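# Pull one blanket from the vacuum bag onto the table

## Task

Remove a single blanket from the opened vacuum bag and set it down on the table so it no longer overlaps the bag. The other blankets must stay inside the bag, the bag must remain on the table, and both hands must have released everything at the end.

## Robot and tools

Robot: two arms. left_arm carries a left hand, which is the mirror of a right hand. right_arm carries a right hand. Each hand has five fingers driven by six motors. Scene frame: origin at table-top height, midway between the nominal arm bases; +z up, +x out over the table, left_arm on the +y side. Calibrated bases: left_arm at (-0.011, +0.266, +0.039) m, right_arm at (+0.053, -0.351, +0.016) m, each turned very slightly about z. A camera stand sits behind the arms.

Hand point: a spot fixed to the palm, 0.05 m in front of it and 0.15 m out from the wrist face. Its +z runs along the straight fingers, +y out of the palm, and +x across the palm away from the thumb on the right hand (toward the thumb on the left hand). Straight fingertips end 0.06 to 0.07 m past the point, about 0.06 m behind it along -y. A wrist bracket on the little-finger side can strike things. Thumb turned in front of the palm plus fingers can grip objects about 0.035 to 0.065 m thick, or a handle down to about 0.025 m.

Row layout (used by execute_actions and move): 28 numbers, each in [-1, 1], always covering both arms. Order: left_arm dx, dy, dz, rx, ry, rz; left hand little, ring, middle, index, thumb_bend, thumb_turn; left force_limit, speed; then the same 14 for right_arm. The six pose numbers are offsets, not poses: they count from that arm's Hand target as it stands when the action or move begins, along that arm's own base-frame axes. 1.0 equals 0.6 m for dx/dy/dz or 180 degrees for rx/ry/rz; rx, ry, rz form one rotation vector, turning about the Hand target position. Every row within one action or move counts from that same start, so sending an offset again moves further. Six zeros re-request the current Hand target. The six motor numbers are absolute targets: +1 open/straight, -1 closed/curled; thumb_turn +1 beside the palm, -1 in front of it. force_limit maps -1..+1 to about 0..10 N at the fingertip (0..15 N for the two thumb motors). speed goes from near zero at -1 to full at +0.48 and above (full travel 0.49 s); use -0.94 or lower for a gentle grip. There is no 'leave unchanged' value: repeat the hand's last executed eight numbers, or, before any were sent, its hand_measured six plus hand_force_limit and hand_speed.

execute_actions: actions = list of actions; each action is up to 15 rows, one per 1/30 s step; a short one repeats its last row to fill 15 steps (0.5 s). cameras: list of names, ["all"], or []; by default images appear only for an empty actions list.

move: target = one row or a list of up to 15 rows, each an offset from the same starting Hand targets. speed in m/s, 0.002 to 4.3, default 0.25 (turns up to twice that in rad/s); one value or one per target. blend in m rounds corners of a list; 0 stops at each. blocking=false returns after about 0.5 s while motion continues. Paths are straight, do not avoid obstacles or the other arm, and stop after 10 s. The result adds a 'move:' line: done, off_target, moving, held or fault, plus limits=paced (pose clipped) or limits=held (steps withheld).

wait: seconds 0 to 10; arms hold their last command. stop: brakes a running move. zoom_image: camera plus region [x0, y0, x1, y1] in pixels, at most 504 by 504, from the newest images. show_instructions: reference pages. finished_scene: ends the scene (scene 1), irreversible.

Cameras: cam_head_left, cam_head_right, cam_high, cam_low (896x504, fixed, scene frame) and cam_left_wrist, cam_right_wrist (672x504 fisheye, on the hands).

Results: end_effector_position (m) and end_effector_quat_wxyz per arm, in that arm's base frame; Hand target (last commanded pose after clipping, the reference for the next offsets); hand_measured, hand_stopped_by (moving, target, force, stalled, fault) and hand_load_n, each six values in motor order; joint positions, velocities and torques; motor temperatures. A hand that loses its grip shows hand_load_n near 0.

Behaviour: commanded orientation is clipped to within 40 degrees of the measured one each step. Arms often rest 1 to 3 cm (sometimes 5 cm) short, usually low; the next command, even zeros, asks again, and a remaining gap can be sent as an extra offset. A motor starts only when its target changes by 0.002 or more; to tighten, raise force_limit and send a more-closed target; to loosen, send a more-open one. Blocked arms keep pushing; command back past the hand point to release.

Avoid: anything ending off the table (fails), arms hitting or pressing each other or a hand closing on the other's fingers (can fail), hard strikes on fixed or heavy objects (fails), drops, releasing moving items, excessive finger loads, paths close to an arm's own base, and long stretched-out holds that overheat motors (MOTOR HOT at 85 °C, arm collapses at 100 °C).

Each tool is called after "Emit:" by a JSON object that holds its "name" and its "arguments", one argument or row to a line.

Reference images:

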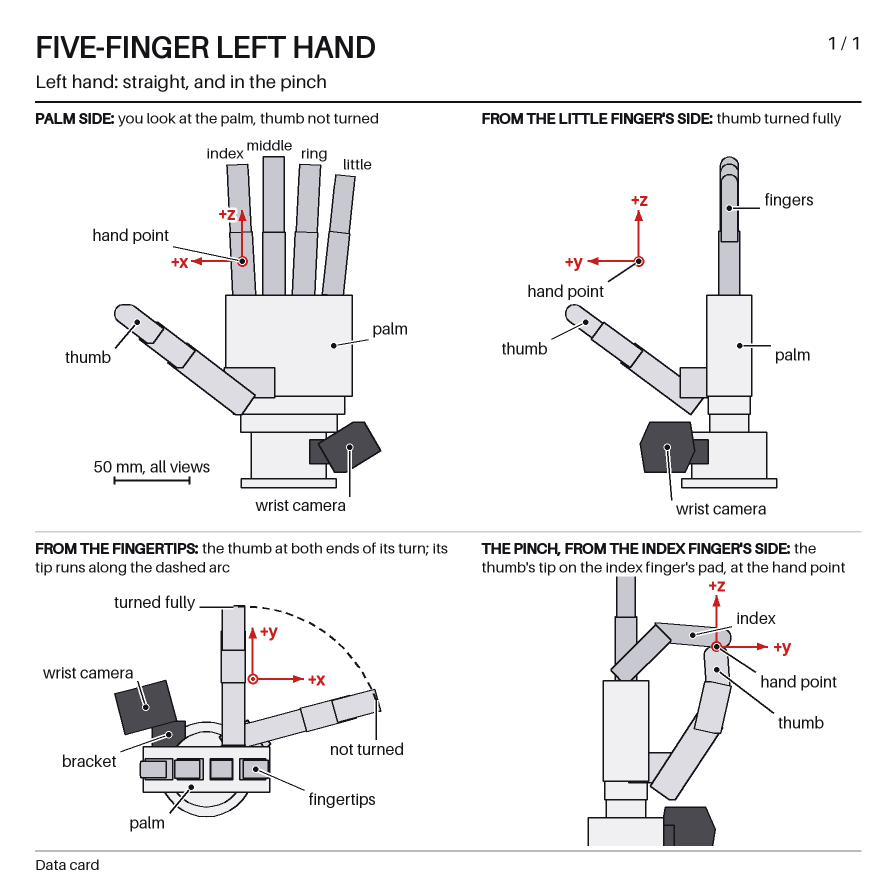

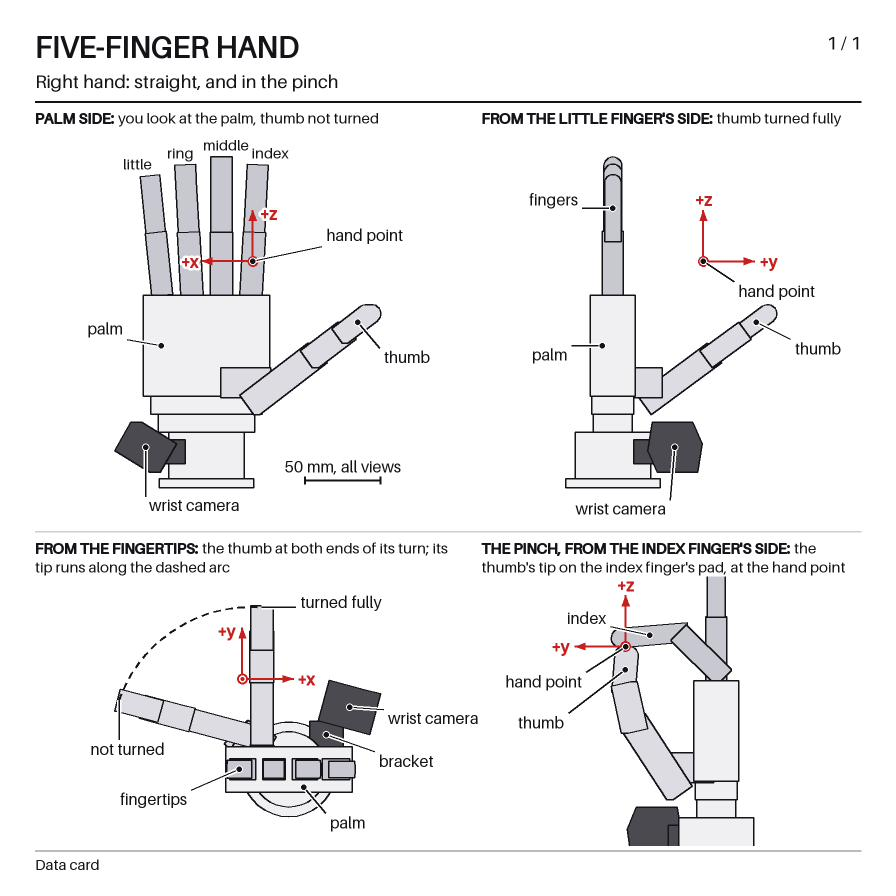

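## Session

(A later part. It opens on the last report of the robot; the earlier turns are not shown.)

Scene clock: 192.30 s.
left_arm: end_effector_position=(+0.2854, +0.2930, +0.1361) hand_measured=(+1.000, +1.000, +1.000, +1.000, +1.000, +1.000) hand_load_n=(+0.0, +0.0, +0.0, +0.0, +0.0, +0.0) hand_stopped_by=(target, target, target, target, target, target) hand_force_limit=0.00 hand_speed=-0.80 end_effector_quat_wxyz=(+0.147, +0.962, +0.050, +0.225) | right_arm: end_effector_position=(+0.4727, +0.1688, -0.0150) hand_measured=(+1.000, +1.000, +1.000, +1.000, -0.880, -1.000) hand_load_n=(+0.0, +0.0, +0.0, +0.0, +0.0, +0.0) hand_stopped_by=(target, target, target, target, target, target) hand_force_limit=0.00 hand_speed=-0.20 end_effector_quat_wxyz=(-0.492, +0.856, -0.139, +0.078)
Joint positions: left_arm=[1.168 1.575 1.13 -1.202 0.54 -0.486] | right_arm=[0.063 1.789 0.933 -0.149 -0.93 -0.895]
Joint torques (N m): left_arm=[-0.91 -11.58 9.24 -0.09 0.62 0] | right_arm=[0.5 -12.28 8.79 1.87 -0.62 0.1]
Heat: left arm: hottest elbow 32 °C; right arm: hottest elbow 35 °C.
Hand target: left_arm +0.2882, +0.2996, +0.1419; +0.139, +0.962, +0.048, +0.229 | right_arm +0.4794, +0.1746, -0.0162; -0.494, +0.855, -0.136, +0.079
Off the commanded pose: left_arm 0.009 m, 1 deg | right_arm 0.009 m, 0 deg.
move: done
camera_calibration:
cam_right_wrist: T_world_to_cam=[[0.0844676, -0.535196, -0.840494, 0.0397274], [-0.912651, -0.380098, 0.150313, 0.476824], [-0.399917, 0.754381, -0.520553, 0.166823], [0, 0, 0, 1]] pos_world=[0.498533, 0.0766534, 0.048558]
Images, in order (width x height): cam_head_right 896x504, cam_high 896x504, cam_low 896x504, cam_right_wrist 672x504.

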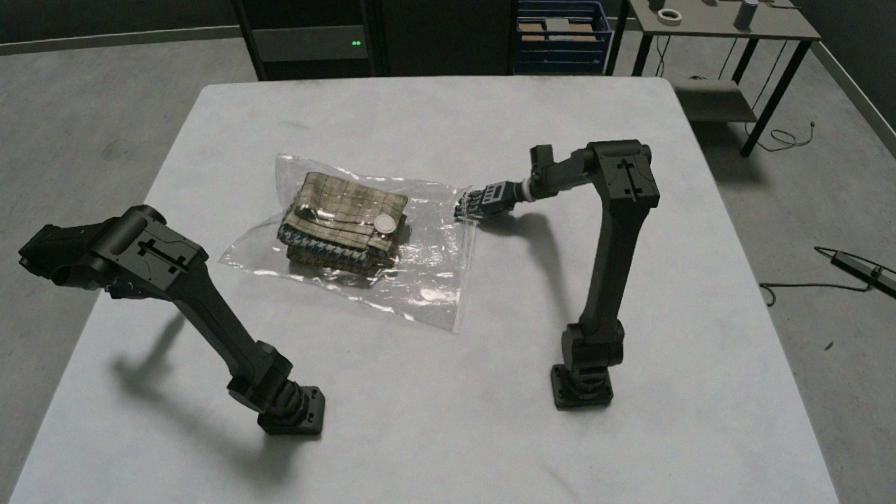

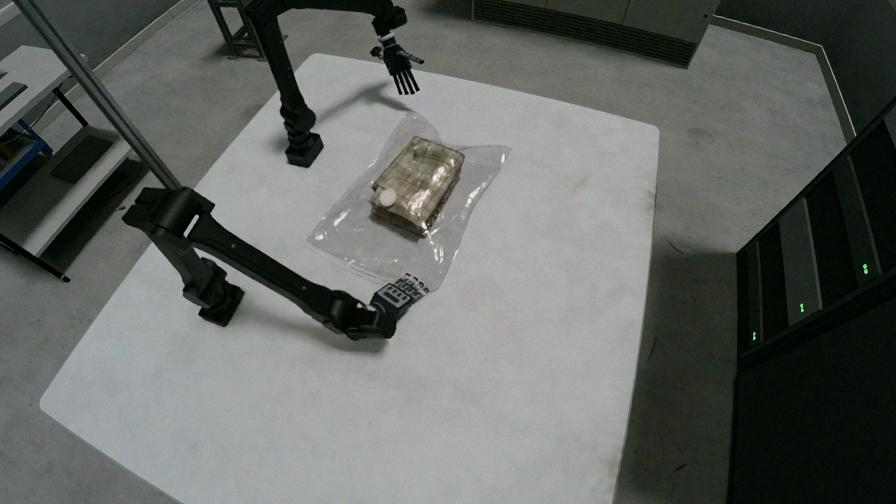

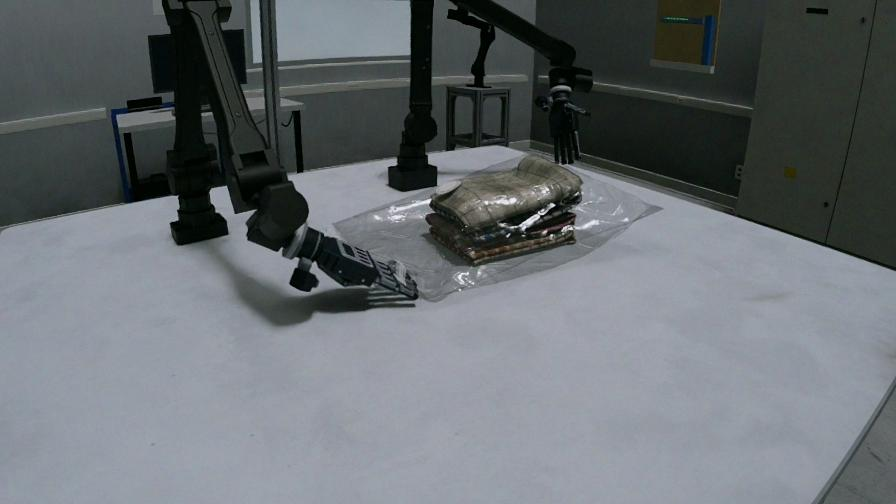

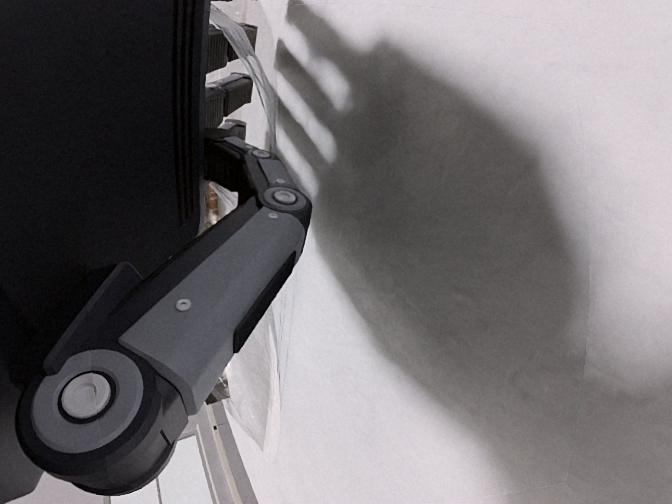

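Emit:
{"name": "move", "arguments": {
  "target": [
    [0,0,0,0,0,0,1,1,1,1,1,1,0,-0.8,-0.025,-0.15,0.003,0,0,0,1,1,1,1,-0.88,-1,0,-0.2],
    [0,0,0,0,0,0,1,1,1,1,1,1,0,-0.8,-0.055,-0.15,0.003,0,0,0,1,1,1,1,-0.88,-1,0,-0.2]
  ],
  "speed": 0.08,
  "cameras": ["cam_right_wrist","cam_low","cam_high","cam_head_right"]
}}

Emit:
{"name": "zoom_image", "arguments": {
  "camera": "cam_high",
  "region": [350, 220, 450, 320]
}}

Emit:
{"name": "zoom_image", "arguments": {
  "camera": "cam_low",
  "region": [320, 200, 460, 320]
}}

Scene clock: 209.37 s.
left_arm: end_effector_position=(+0.2854, +0.2930, +0.1361) hand_measured=(+1.000, +1.000, +1.000, +1.000, +1.000, +1.000) hand_load_n=(+0.0, +0.0, +0.0, +0.0, +0.0, +0.0) hand_stopped_by=(target, target, target, target, target, target) hand_force_limit=0.00 hand_speed=-0.80 end_effector_quat_wxyz=(+0.147, +0.962, +0.050, +0.225) | right_arm: end_effector_position=(+0.4455, +0.0902, -0.0209) hand_measured=(+1.000, +1.000, +1.000, +1.000, -0.880, -1.000) hand_load_n=(+0.0, +0.0, +0.0, +0.0, +0.0, +0.0) hand_stopped_by=(target, target, target, target, target, target) hand_force_limit=0.00 hand_speed=-0.20 end_effector_quat_wxyz=(-0.493, +0.856, -0.139, +0.067)
Joint positions: left_arm=[1.168 1.575 1.13 -1.202 0.54 -0.486] | right_arm=[-0.115 1.779 0.925 -0.419 -1.015 -1.197]
Joint torques (N m): left_arm=[-0.91 -11.63 9.24 -0.1 0.62 0] | right_arm=[-1.73 -14.8 6.26 0.99 -0.85 -0.13]
Heat: left arm: hottest elbow 32 °C; right arm: hottest elbow 34 °C.
Hand target: left_arm +0.2882, +0.2996, +0.1419; +0.139, +0.962, +0.048, +0.229 | right_arm +0.4464, +0.0846, -0.0144; -0.494, +0.855, -0.136, +0.079
Off the commanded pose: left_arm 0.009 m, 1 deg | right_arm 0.009 m, 1 deg.
move: done
camera_calibration:
cam_right_wrist: T_world_to_cam=[[0.0752271, -0.530027, -0.844637, -0.00137863], [-0.905635, -0.390816, 0.164586, 0.42113], [-0.417333, 0.752551, -0.509411, 0.22032], [0, 0, 0, 1]] pos_world=[0.47344, -0.00194795, 0.0417568]
Images, in order (width x height): cam_head_right 896x504, cam_high 896x504, cam_low 896x504, cam_right_wrist 672x504.

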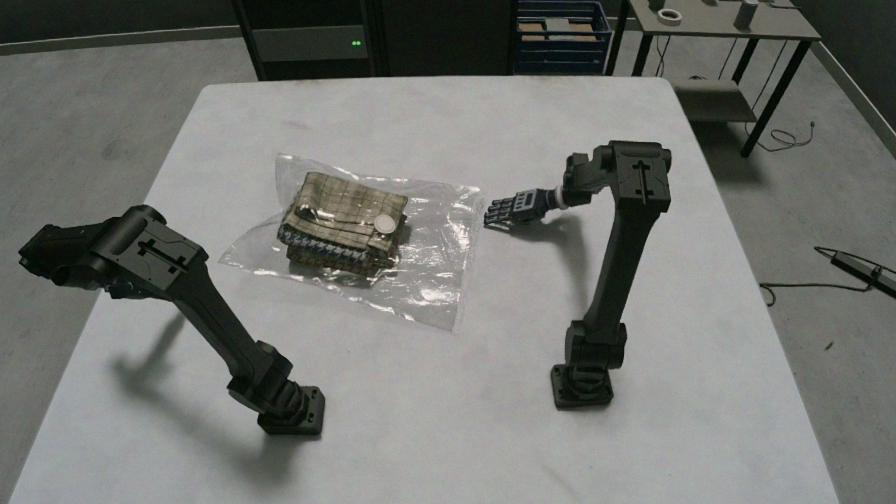

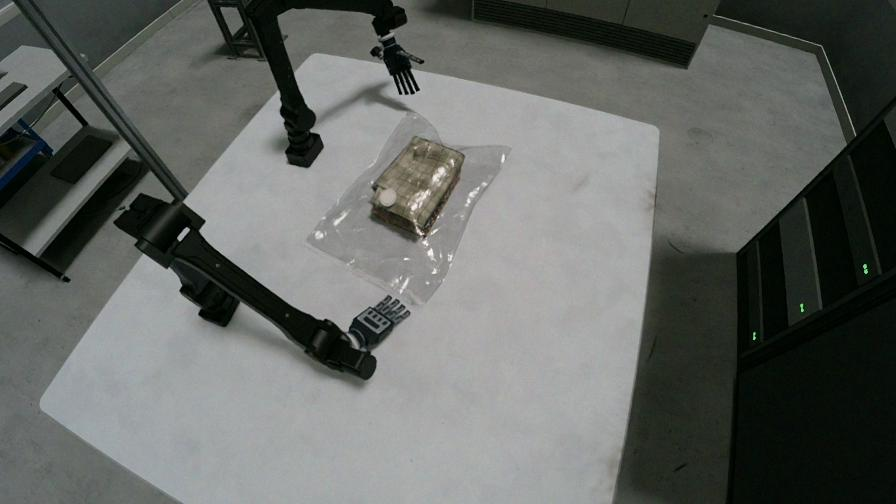

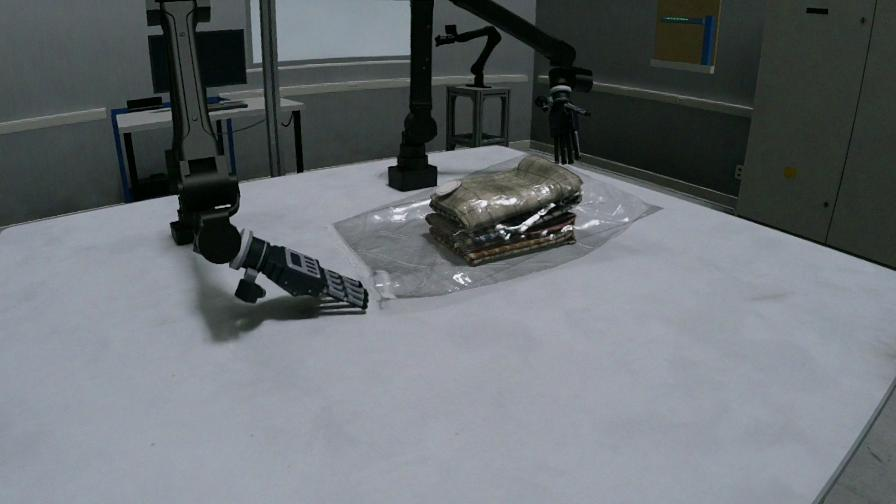

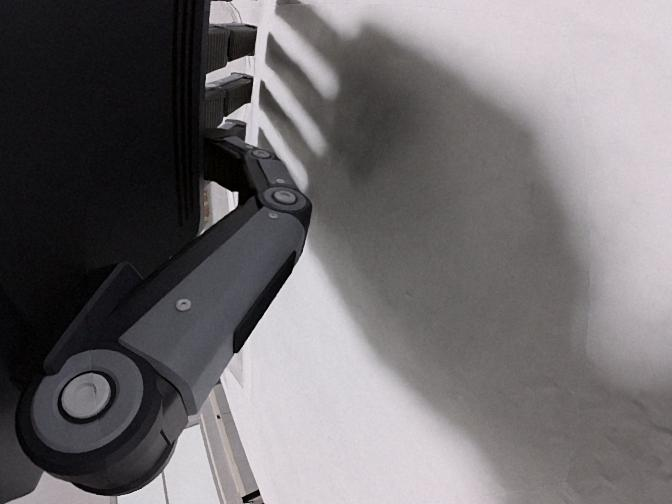

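Scaled by 5.040.

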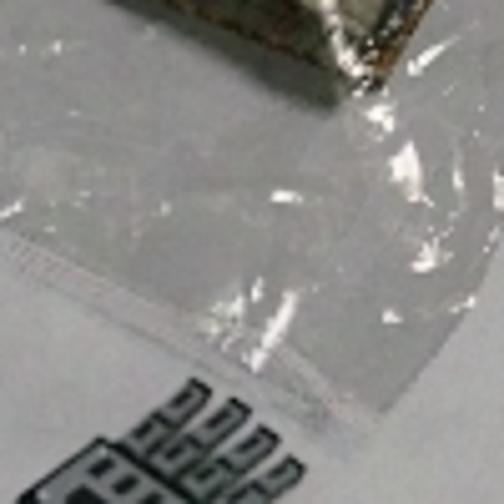

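Scaled by 3.600.

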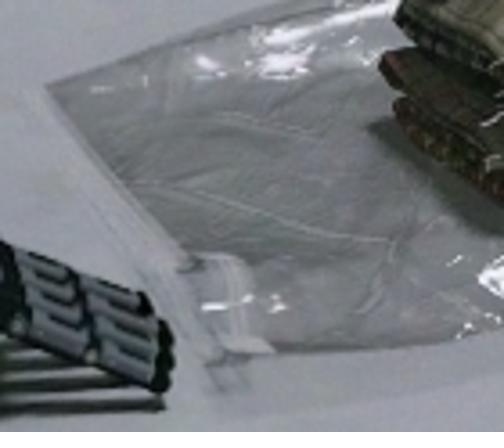

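Emit:
{"name": "move", "arguments": {
  "target": [0,0,0,0,0,0,1,1,1,1,1,1,0,-0.8,-0.055,0,0.0,0,0,0,1,1,1,1,-0.88,-1,0,-0.2],
  "speed": 0.08,
  "cameras": ["cam_low"]
}}

Emit:
{"name": "zoom_image", "arguments": {
  "camera": "cam_low",
  "region": [320, 200, 460, 320]
}}

Scene clock: 214.63 s.
left_arm: end_effector_position=(+0.2854, +0.2930, +0.1361) hand_measured=(+1.000, +1.000, +1.000, +1.000, +1.000, +1.000) hand_load_n=(+0.0, +0.0, +0.0, +0.0, +0.0, +0.0) hand_stopped_by=(target, target, target, target, target, target) hand_force_limit=0.00 hand_speed=-0.80 end_effector_quat_wxyz=(+0.147, +0.962, +0.050, +0.225) | right_arm: end_effector_position=(+0.4109, +0.0900, -0.0199) hand_measured=(+1.000, +1.000, +1.000, +1.000, -0.880, -1.000) hand_load_n=(+0.0, +0.0, +0.0, +0.0, +0.0, +0.0) hand_stopped_by=(target, target, target, target, target, target) hand_force_limit=0.00 hand_speed=-0.20 end_effector_quat_wxyz=(-0.493, +0.856, -0.141, +0.063)
Joint positions: left_arm=[1.168 1.575 1.13 -1.202 0.54 -0.486] | right_arm=[-0.126 1.715 0.833 -0.415 -1.018 -1.217]
Joint torques (N m): left_arm=[-0.91 -11.58 9.24 -0.1 0.62 0.01] | right_arm=[-1.79 -13.39 6.01 1.32 -0.87 -0.13]
Heat: left arm: hottest elbow 32 °C; right arm: hottest elbow 34 °C.
Hand target: left_arm +0.2882, +0.2996, +0.1419; +0.139, +0.962, +0.048, +0.229 | right_arm +0.4135, +0.0846, -0.0143; -0.494, +0.855, -0.136, +0.079
Off the commanded pose: left_arm 0.009 m, 1 deg | right_arm 0.008 m, 2 deg.
move: done
Images, in order (width x height): cam_low 896x504.

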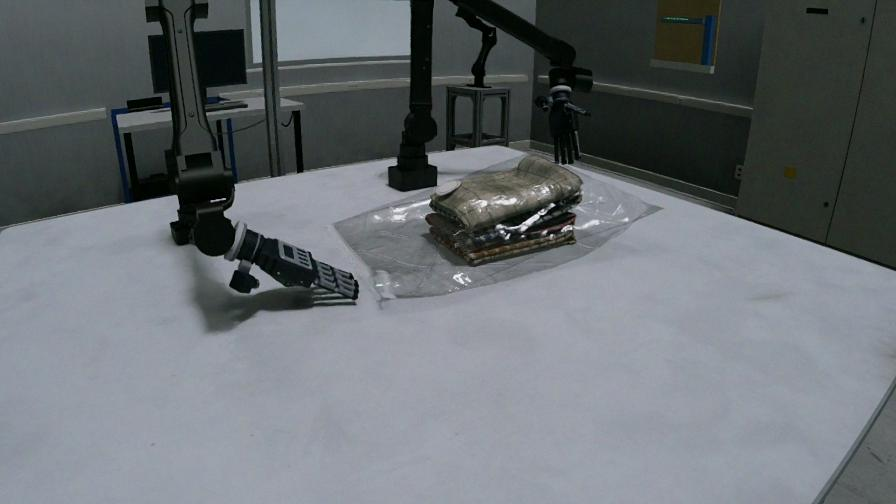

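Scaled by 3.600.

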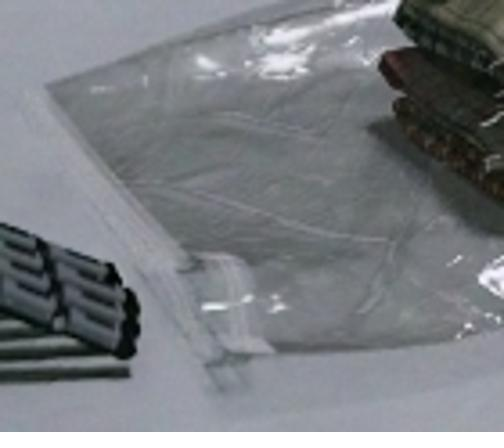

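Emit:
{"name": "move", "arguments": {
  "target": [
    [0,0,0,0,0,0,1,1,1,1,1,1,0,-0.8,-0.015,0.02,0.0,0,0,0,1,1,1,1,-0.88,-1,0,-0.2],
    [0,0,0,0,0,0,1,1,1,1,1,1,0,-0.8,0.018,0.15,-0.003,0,0,0,1,1,1,1,-0.88,-1,0,-0.2]
  ],
  "speed": 0.06,
  "cameras": ["cam_right_wrist","cam_low","cam_high"]
}}

Emit:
{"name": "zoom_image", "arguments": {
  "camera": "cam_high",
  "region": [350, 220, 450, 320]
}}

Emit:
{"name": "zoom_image", "arguments": {
  "camera": "cam_low",
  "region": [320, 200, 460, 320]
}}

Emit:
{"name": "zoom_image", "arguments": {
  "camera": "cam_right_wrist",
  "region": [190, 0, 350, 160]
}}

Scene clock: 223.97 s.
left_arm: end_effector_position=(+0.2854, +0.2930, +0.1361) hand_measured=(+1.000, +1.000, +1.000, +1.000, +1.000, +1.000) hand_load_n=(+0.0, +0.0, +0.0, +0.0, -0.5, +0.0) hand_stopped_by=(target, target, target, target, target, target) hand_force_limit=0.00 hand_speed=-0.80 end_effector_quat_wxyz=(+0.147, +0.962, +0.050, +0.225) | right_arm: end_effector_position=(+0.4265, +0.1692, -0.0130) hand_measured=(+1.000, +1.000, +1.000, +1.000, -0.880, -1.000) hand_load_n=(+0.0, +0.0, +0.0, +0.0, +0.0, +0.0) hand_stopped_by=(target, target, target, target, target, target) hand_force_limit=0.00 hand_speed=-0.20 end_effector_quat_wxyz=(-0.493, +0.855, -0.137, +0.083)
Joint positions: left_arm=[1.168 1.575 1.13 -1.202 0.54 -0.486] | right_arm=[0.071 1.691 0.787 -0.078 -0.925 -0.882]
Joint torques (N m): left_arm=[-0.91 -11.58 9.22 -0.09 0.63 0] | right_arm=[0.79 -11.05 6.8 1.91 -0.59 0.12]
Heat: left arm: hottest elbow 32 °C; right arm: hottest elbow 34 °C.
Hand target: left_arm +0.2882, +0.2996, +0.1419; +0.139, +0.962, +0.048, +0.229 | right_arm +0.4242, +0.1747, -0.0162; -0.494, +0.855, -0.136, +0.079
Off the commanded pose: left_arm 0.009 m, 1 deg | right_arm 0.007 m, 1 deg.
move: done
camera_calibration:
cam_right_wrist: T_world_to_cam=[[0.0939563, -0.535052, -0.839578, 0.0415137], [-0.914924, -0.378905, 0.139083, 0.435143], [-0.392537, 0.755083, -0.525133, 0.145728], [0, 0, 0, 1]] pos_world=[0.451427, 0.077053, 0.0508596]
Images, in order (width x height): cam_high 896x504, cam_low 896x504, cam_right_wrist 672x504.

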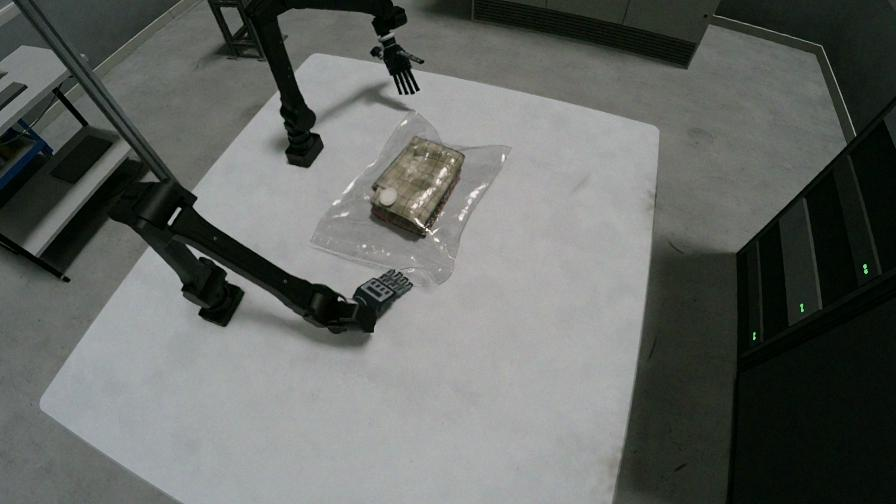

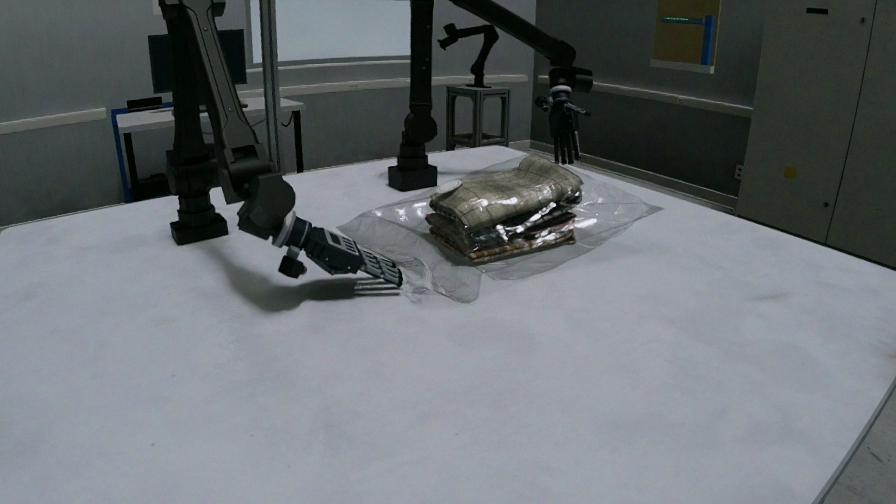

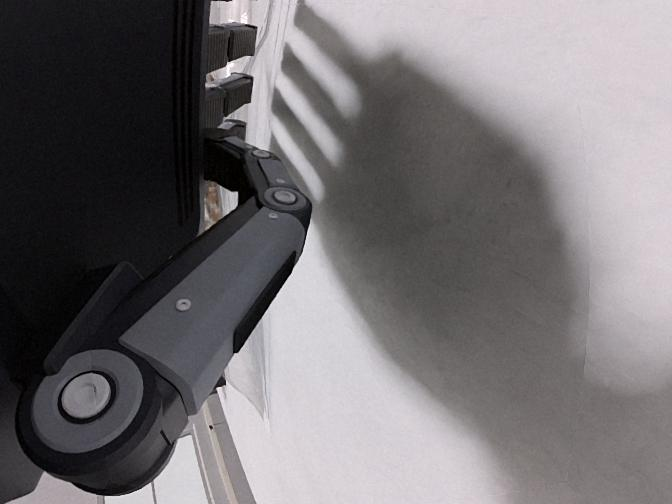

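Scaled by 5.040.

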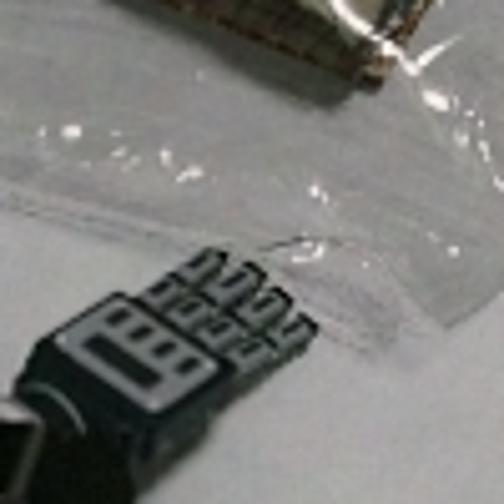

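Scaled by 3.600.

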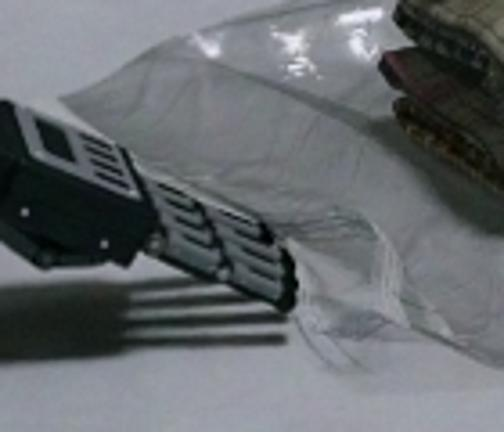

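Scaled by 3.150 from the camera's 672x504 image, which has a finer 960x720 frame.

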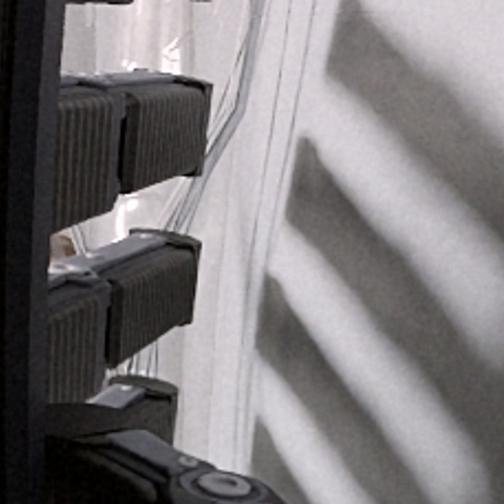

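Emit:
{"name": "move", "arguments": {
  "target": [
    [0,0,0,0,0,0,1,1,1,1,1,1,0,-0.8,-0.02,-0.15,0.003,0,0,0,1,1,1,1,-0.88,-1,0,-0.2],
    [0,0,0,0,0,0,1,1,1,1,1,1,0,-0.8,0.035,-0.14,0.003,0,0,0,1,1,1,1,-0.88,-1,0,-0.2]
  ],
  "speed": 0.08,
  "cameras": ["cam_low"]
}}

Emit:
{"name": "zoom_image", "arguments": {
  "camera": "cam_low",
  "region": [320, 200, 460, 320]
}}

Scene clock: 231.27 s.
left_arm: end_effector_position=(+0.2854, +0.2930, +0.1361) hand_measured=(+1.000, +1.000, +1.000, +1.000, +1.000, +1.000) hand_load_n=(+0.0, +0.0, +0.0, +0.5, +0.0, +0.0) hand_stopped_by=(target, target, target, target, target, target) hand_force_limit=0.00 hand_speed=-0.80 end_effector_quat_wxyz=(+0.147, +0.962, +0.050, +0.225) | right_arm: end_effector_position=(+0.4248, +0.0874, -0.0203) hand_measured=(+1.000, +1.000, +1.000, +1.000, -0.880, -1.000) hand_load_n=(+0.0, -0.5, +0.0, +0.0, +0.0, +0.0) hand_stopped_by=(target, target, target, target, target, target) hand_force_limit=0.00 hand_speed=-0.20 end_effector_quat_wxyz=(-0.493, +0.855, -0.145, +0.070)
Joint positions: left_arm=[1.168 1.575 1.13 -1.202 0.54 -0.486] | right_arm=[-0.128 1.735 0.859 -0.395 -1.015 -1.195]
Joint torques (N m): left_arm=[-0.91 -11.58 9.21 -0.09 0.62 0] | right_arm=[0.79 -10.87 10.76 0.99 -0.69 0.11]
Heat: left arm: hottest elbow 32 °C; right arm: hottest elbow 34 °C.
Hand target: left_arm +0.2882, +0.2996, +0.1419; +0.139, +0.962, +0.048, +0.229 | right_arm +0.4452, +0.0906, -0.0144; -0.494, +0.855, -0.136, +0.079
Off the commanded pose: left_arm 0.009 m, 1 deg | right_arm 0.021 m, 1 deg.
move: off_target (right_arm)
Images, in order (width x height): cam_low 896x504.

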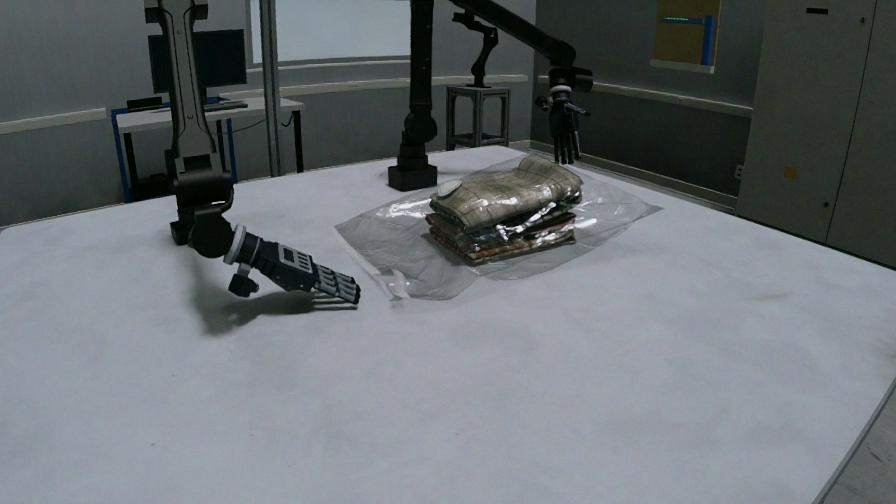

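Scaled by 3.600.

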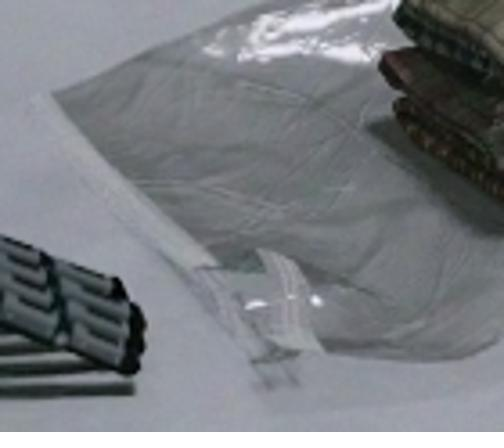

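Emit:
{"name": "move", "arguments": {
  "target": [
    [0,0,0,0,0,0,1,1,1,1,1,1,0,-0.8,-0.05,0.03,0.003,0,0,0,1,1,1,1,-0.88,-1,0,-0.2],
    [0,0,0,0,0,0,1,1,1,1,1,1,0,-0.8,-0.015,0.15,0.0,0,0,0,1,1,1,1,-0.88,-1,0,-0.2]
  ],
  "speed": 0.06,
  "cameras": ["cam_right_wrist","cam_low","cam_high"]
}}

Emit:
{"name": "zoom_image", "arguments": {
  "camera": "cam_high",
  "region": [350, 220, 450, 320]
}}

Emit:
{"name": "zoom_image", "arguments": {
  "camera": "cam_low",
  "region": [320, 200, 460, 320]
}}

Emit:
{"name": "zoom_image", "arguments": {
  "camera": "cam_right_wrist",
  "region": [190, 0, 350, 160]
}}

Scene clock: 244.57 s.
left_arm: end_effector_position=(+0.2854, +0.2930, +0.1361) hand_measured=(+1.000, +1.000, +1.000, +1.000, +1.000, +1.000) hand_load_n=(+0.0, +0.0, +0.0, +0.0, +0.0, +0.0) hand_stopped_by=(target, target, target, target, target, target) hand_force_limit=0.00 hand_speed=-0.80 end_effector_quat_wxyz=(+0.147, +0.962, +0.050, +0.225) | right_arm: end_effector_position=(+0.4343, +0.1745, -0.0109) hand_measured=(+1.000, +1.000, +1.000, +1.000, -0.880, -1.000) hand_load_n=(+0.0, +0.0, +0.0, +0.0, +0.0, +0.0) hand_stopped_by=(target, target, target, target, target, target) hand_force_limit=0.00 hand_speed=-0.20 end_effector_quat_wxyz=(-0.493, +0.855, -0.138, +0.082)
Joint positions: left_arm=[1.168 1.575 1.13 -1.202 0.54 -0.486] | right_arm=[0.082 1.703 0.811 -0.08 -0.919 -0.866]
Joint torques (N m): left_arm=[-0.91 -11.58 9.22 -0.1 0.63 0] | right_arm=[0.67 -10.75 7.82 1.94 -0.55 0.08]
Heat: left arm: hottest elbow 32 °C; right arm: hottest elbow 34 °C.
Hand target: left_arm +0.2882, +0.2996, +0.1419; +0.139, +0.962, +0.048, +0.229 | right_arm +0.4362, +0.1805, -0.0143; -0.494, +0.855, -0.136, +0.079
Off the commanded pose: left_arm 0.009 m, 1 deg | right_arm 0.007 m, 0 deg.
move: done
camera_calibration:
cam_right_wrist: T_world_to_cam=[[0.0910159, -0.534914, -0.83999, 0.0466468], [-0.914664, -0.378484, 0.141916, 0.443799], [-0.393836, 0.755391, -0.523715, 0.146375], [0, 0, 0, 1]] pos_world=[0.459329, 0.0823529, 0.0528593]
Images, in order (width x height): cam_high 896x504, cam_low 896x504, cam_right_wrist 672x504.

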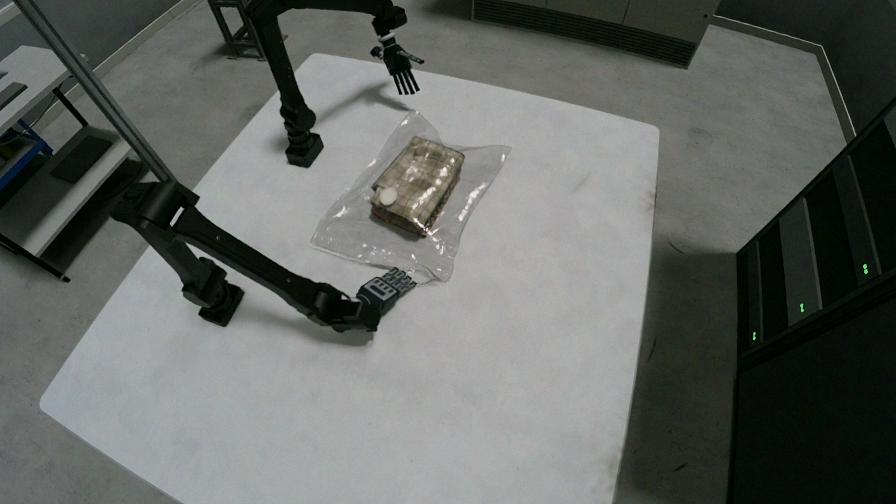

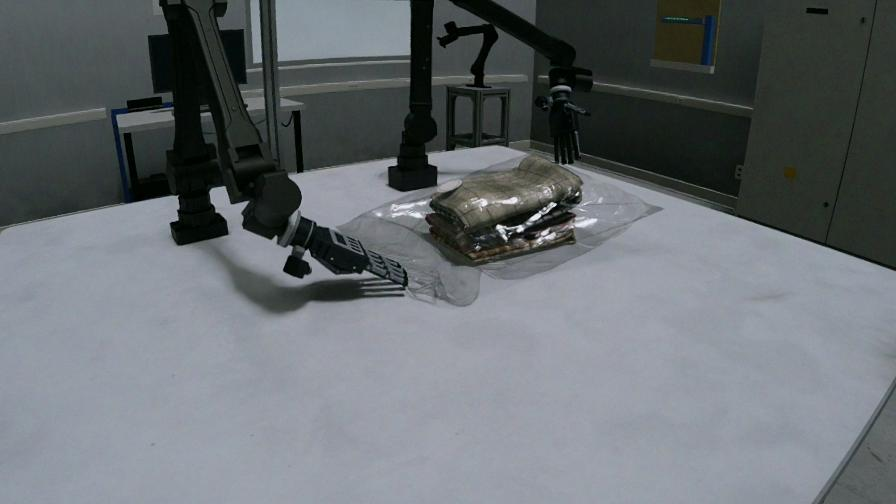

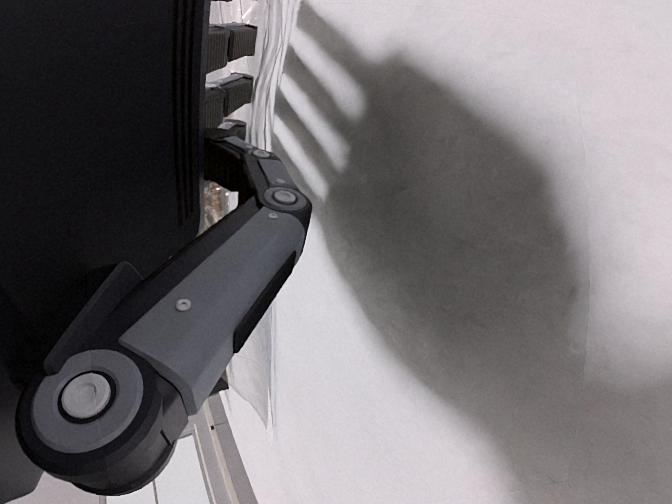

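Scaled by 5.040.

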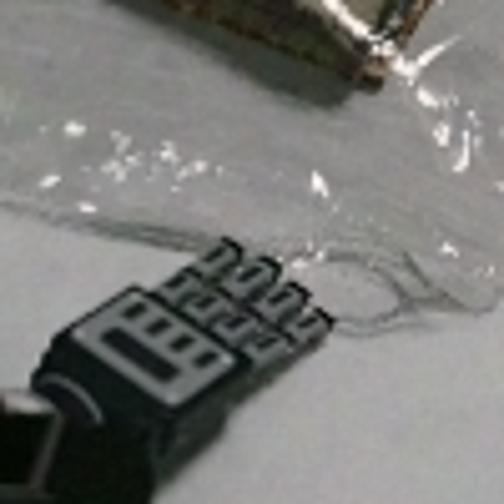

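Scaled by 3.600.

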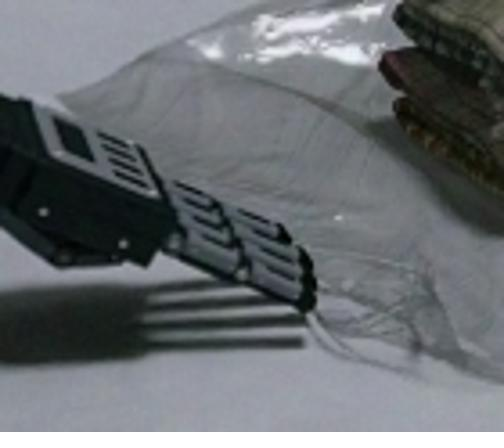

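Scaled by 3.150 from the camera's 672x504 image, which has a finer 960x720 frame.

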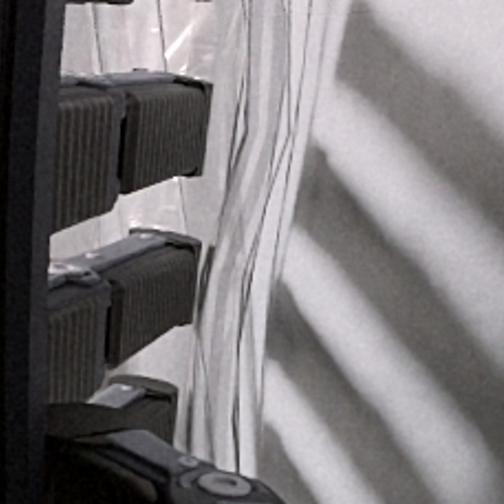

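Emit:
{"name": "move", "arguments": {
  "target": [
    [0,0,0,0,0,0,1,1,1,1,1,1,0,-0.8,-0.02,-0.15,0.003,0,0,0,1,1,1,1,-0.88,-1,0,-0.2],
    [0,0,0,0,0,0,1,1,1,1,1,1,0,-0.8,0.1,-0.22,0.16,0,0,0,1,1,1,1,-0.88,-1,0,-0.2]
  ],
  "speed": 0.15,
  "cameras": ["cam_low","cam_right_wrist"]
}}

Emit:
{"name": "zoom_image", "arguments": {
  "camera": "cam_low",
  "region": [320, 200, 460, 320]
}}

Emit:
{"name": "zoom_image", "arguments": {
  "camera": "cam_right_wrist",
  "region": [200, 0, 420, 220]
}}

Scene clock: 250.63 s.
left_arm: end_effector_position=(+0.2854, +0.2930, +0.1361) hand_measured=(+1.000, +1.000, +1.000, +1.000, +1.000, +1.000) hand_load_n=(+0.0, +0.0, +0.0, +0.0, +0.0, +0.0) hand_stopped_by=(target, target, target, target, target, target) hand_force_limit=0.00 hand_speed=-0.80 end_effector_quat_wxyz=(+0.147, +0.962, +0.050, +0.225) | right_arm: end_effector_position=(+0.4738, +0.0575, +0.0698) hand_measured=(+1.000, +1.000, +1.000, +1.000, -0.880, -1.000) hand_load_n=(+0.0, +0.0, +0.0, -0.5, +0.0, +0.0) hand_stopped_by=(target, target, target, target, target, target) hand_force_limit=0.00 hand_speed=-0.20 end_effector_quat_wxyz=(-0.493, +0.856, -0.145, +0.059)
Joint positions: left_arm=[1.168 1.575 1.13 -1.202 0.54 -0.486] | right_arm=[-0.177 1.703 1.135 -0.818 -1.03 -1.308]
Joint torques (N m): left_arm=[-0.85 -11.58 9.24 -0.09 0.63 0.01] | right_arm=[-1.67 -12.51 13.24 0.34 -0.89 -0.12]
Heat: left arm: hottest elbow 32 °C; right arm: hottest elbow 34 °C.
Hand target: left_arm +0.2882, +0.2996, +0.1419; +0.139, +0.962, +0.048, +0.229 | right_arm +0.4963, +0.0487, +0.0816; -0.494, +0.855, -0.136, +0.079
Off the commanded pose: left_arm 0.009 m, 1 deg | right_arm 0.027 m, 2 deg.
move: off_target (right_arm)
camera_calibration:
cam_right_wrist: T_world_to_cam=[[0.0579, -0.526892, -0.847958, 0.0640345], [-0.903377, -0.38918, 0.180139, 0.416783], [-0.424922, 0.755595, -0.498515, 0.305578], [0, 0, 0, 1]] pos_world=[0.502652, -0.0349505, 0.131555]
Images, in order (width x height): cam_low 896x504, cam_right_wrist 672x504.

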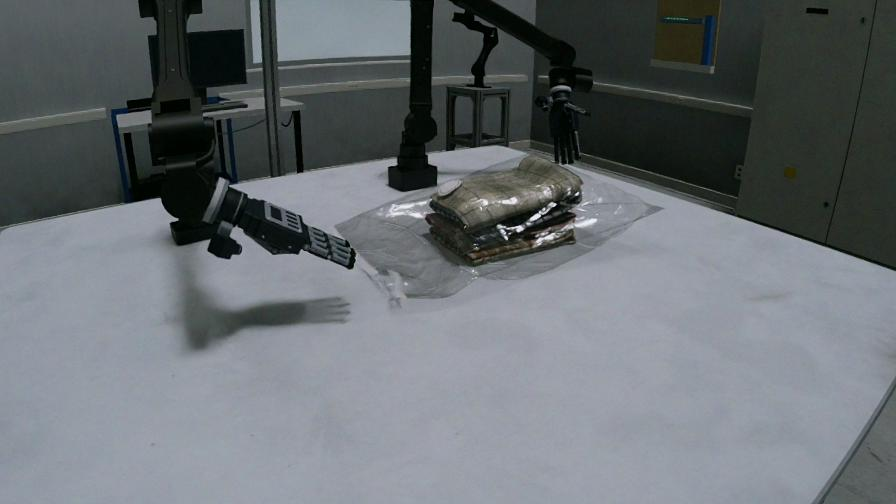

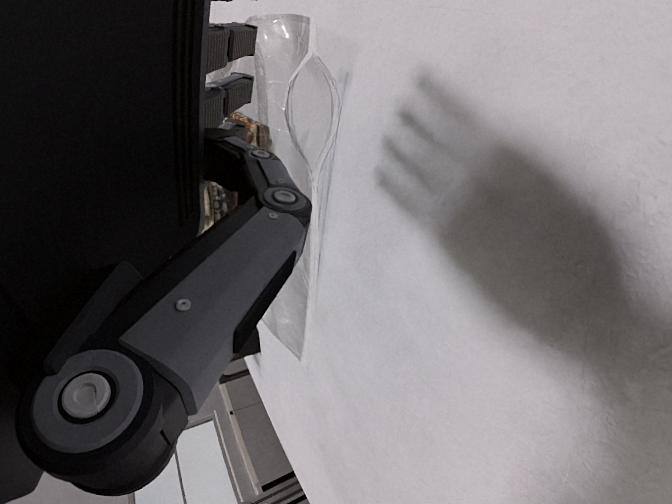

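Scaled by 3.600.

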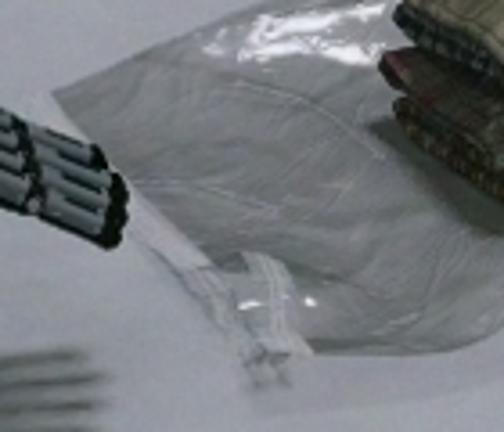

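Scaled by 2.291 from the camera's 672x504 image, which has a finer 960x720 frame.

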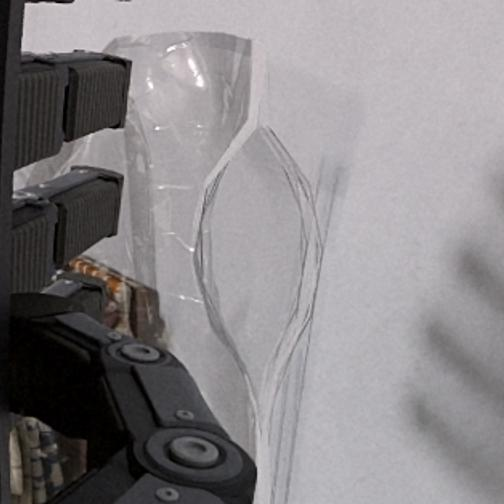

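Emit:
{"name": "move", "arguments": {
  "target": [
    [0,0,0,0,0,0,1,1,1,1,1,1,0,-0.8,-0.117,0.02,-0.12,0,0,0,1,1,1,1,-0.88,-1,0,-0.2],
    [0,0,0,0,0,0,1,1,1,1,1,1,0,-0.8,-0.108,0.055,-0.15,0,0,0,1,1,1,1,-0.88,-1,0,-0.2]
  ],
  "speed": 0.15,
  "cameras": ["cam_low","cam_high"]
}}

Emit:
{"name": "zoom_image", "arguments": {
  "camera": "cam_low",
  "region": [320, 200, 460, 320]
}}

Emit:
{"name": "zoom_image", "arguments": {
  "camera": "cam_high",
  "region": [350, 220, 450, 320]
}}

Scene clock: 272.23 s.
left_arm: end_effector_position=(+0.2854, +0.2930, +0.1361) hand_measured=(+1.000, +1.000, +1.000, +1.000, +1.000, +1.000) hand_load_n=(+0.0, +0.0, +0.0, +0.0, +0.0, +0.0) hand_stopped_by=(target, target, target, target, target, target) hand_force_limit=0.00 hand_speed=-0.80 end_effector_quat_wxyz=(+0.147, +0.962, +0.050, +0.225) | right_arm: end_effector_position=(+0.4362, +0.0768, -0.0005) hand_measured=(+1.000, +1.000, +1.000, +1.000, -0.880, -1.000) hand_load_n=(+0.0, +0.0, +0.0, -0.5, +0.0, +0.0) hand_stopped_by=(target, target, target, target, target, target) hand_force_limit=0.00 hand_speed=-0.20 end_effector_quat_wxyz=(-0.493, +0.855, -0.132, +0.088)
Joint positions: left_arm=[1.168 1.575 1.13 -1.202 0.54 -0.486] | right_arm=[-0.149 1.703 0.89 -0.453 -1.022 -1.241]
Joint torques (N m): left_arm=[-0.91 -11.63 9.24 -0.09 0.62 0] | right_arm=[0.15 -10.93 6.56 1.44 -0.69 0.1]
Heat: left arm: hottest elbow 32 °C; right arm: hottest elbow 35 °C.
Hand target: left_arm +0.2882, +0.2996, +0.1419; +0.139, +0.962, +0.048, +0.229 | right_arm +0.4314, +0.0817, -0.0085; -0.494, +0.855, -0.136, +0.079
Off the commanded pose: left_arm 0.009 m, 1 deg | right_arm 0.010 m, 1 deg.
move: done
Images, in order (width x height): cam_high 896x504, cam_low 896x504.

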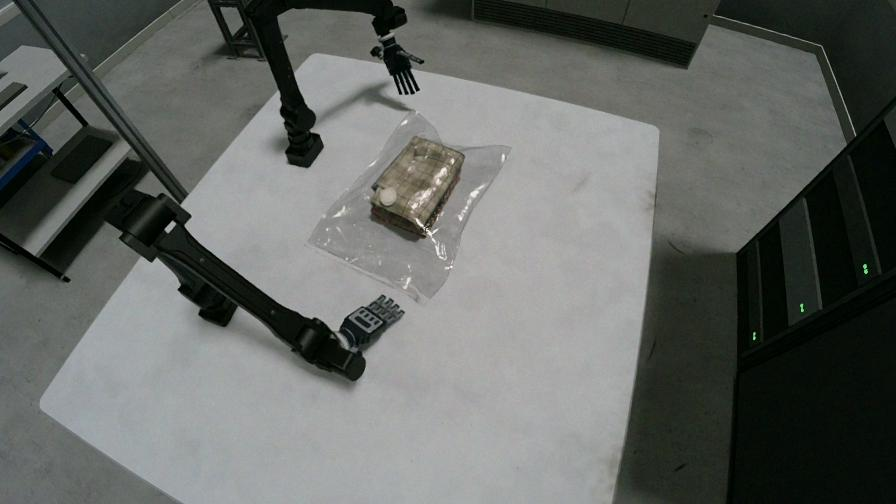

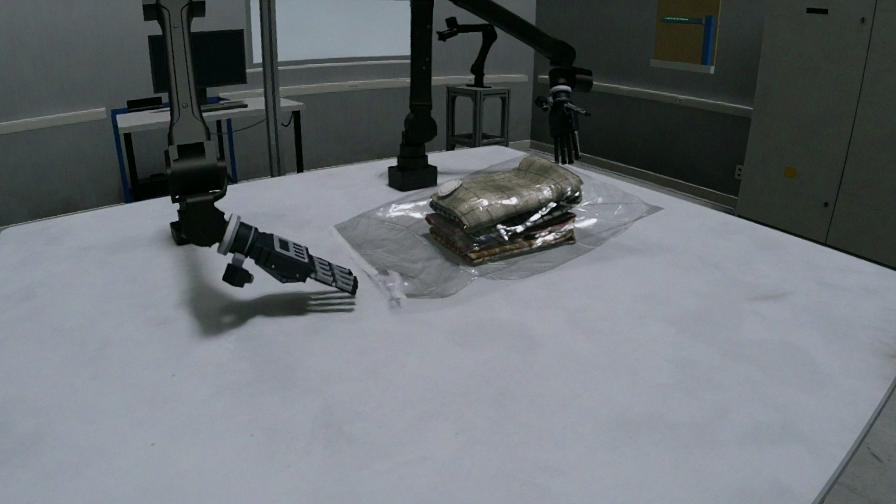

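Scaled by 3.600.

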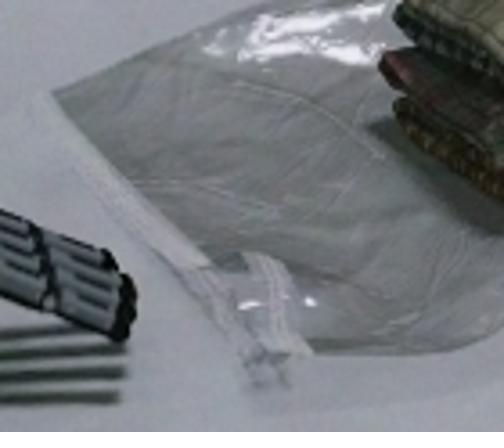

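Scaled by 5.040.

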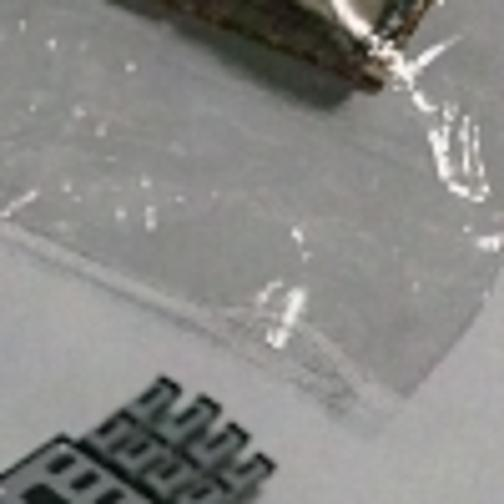

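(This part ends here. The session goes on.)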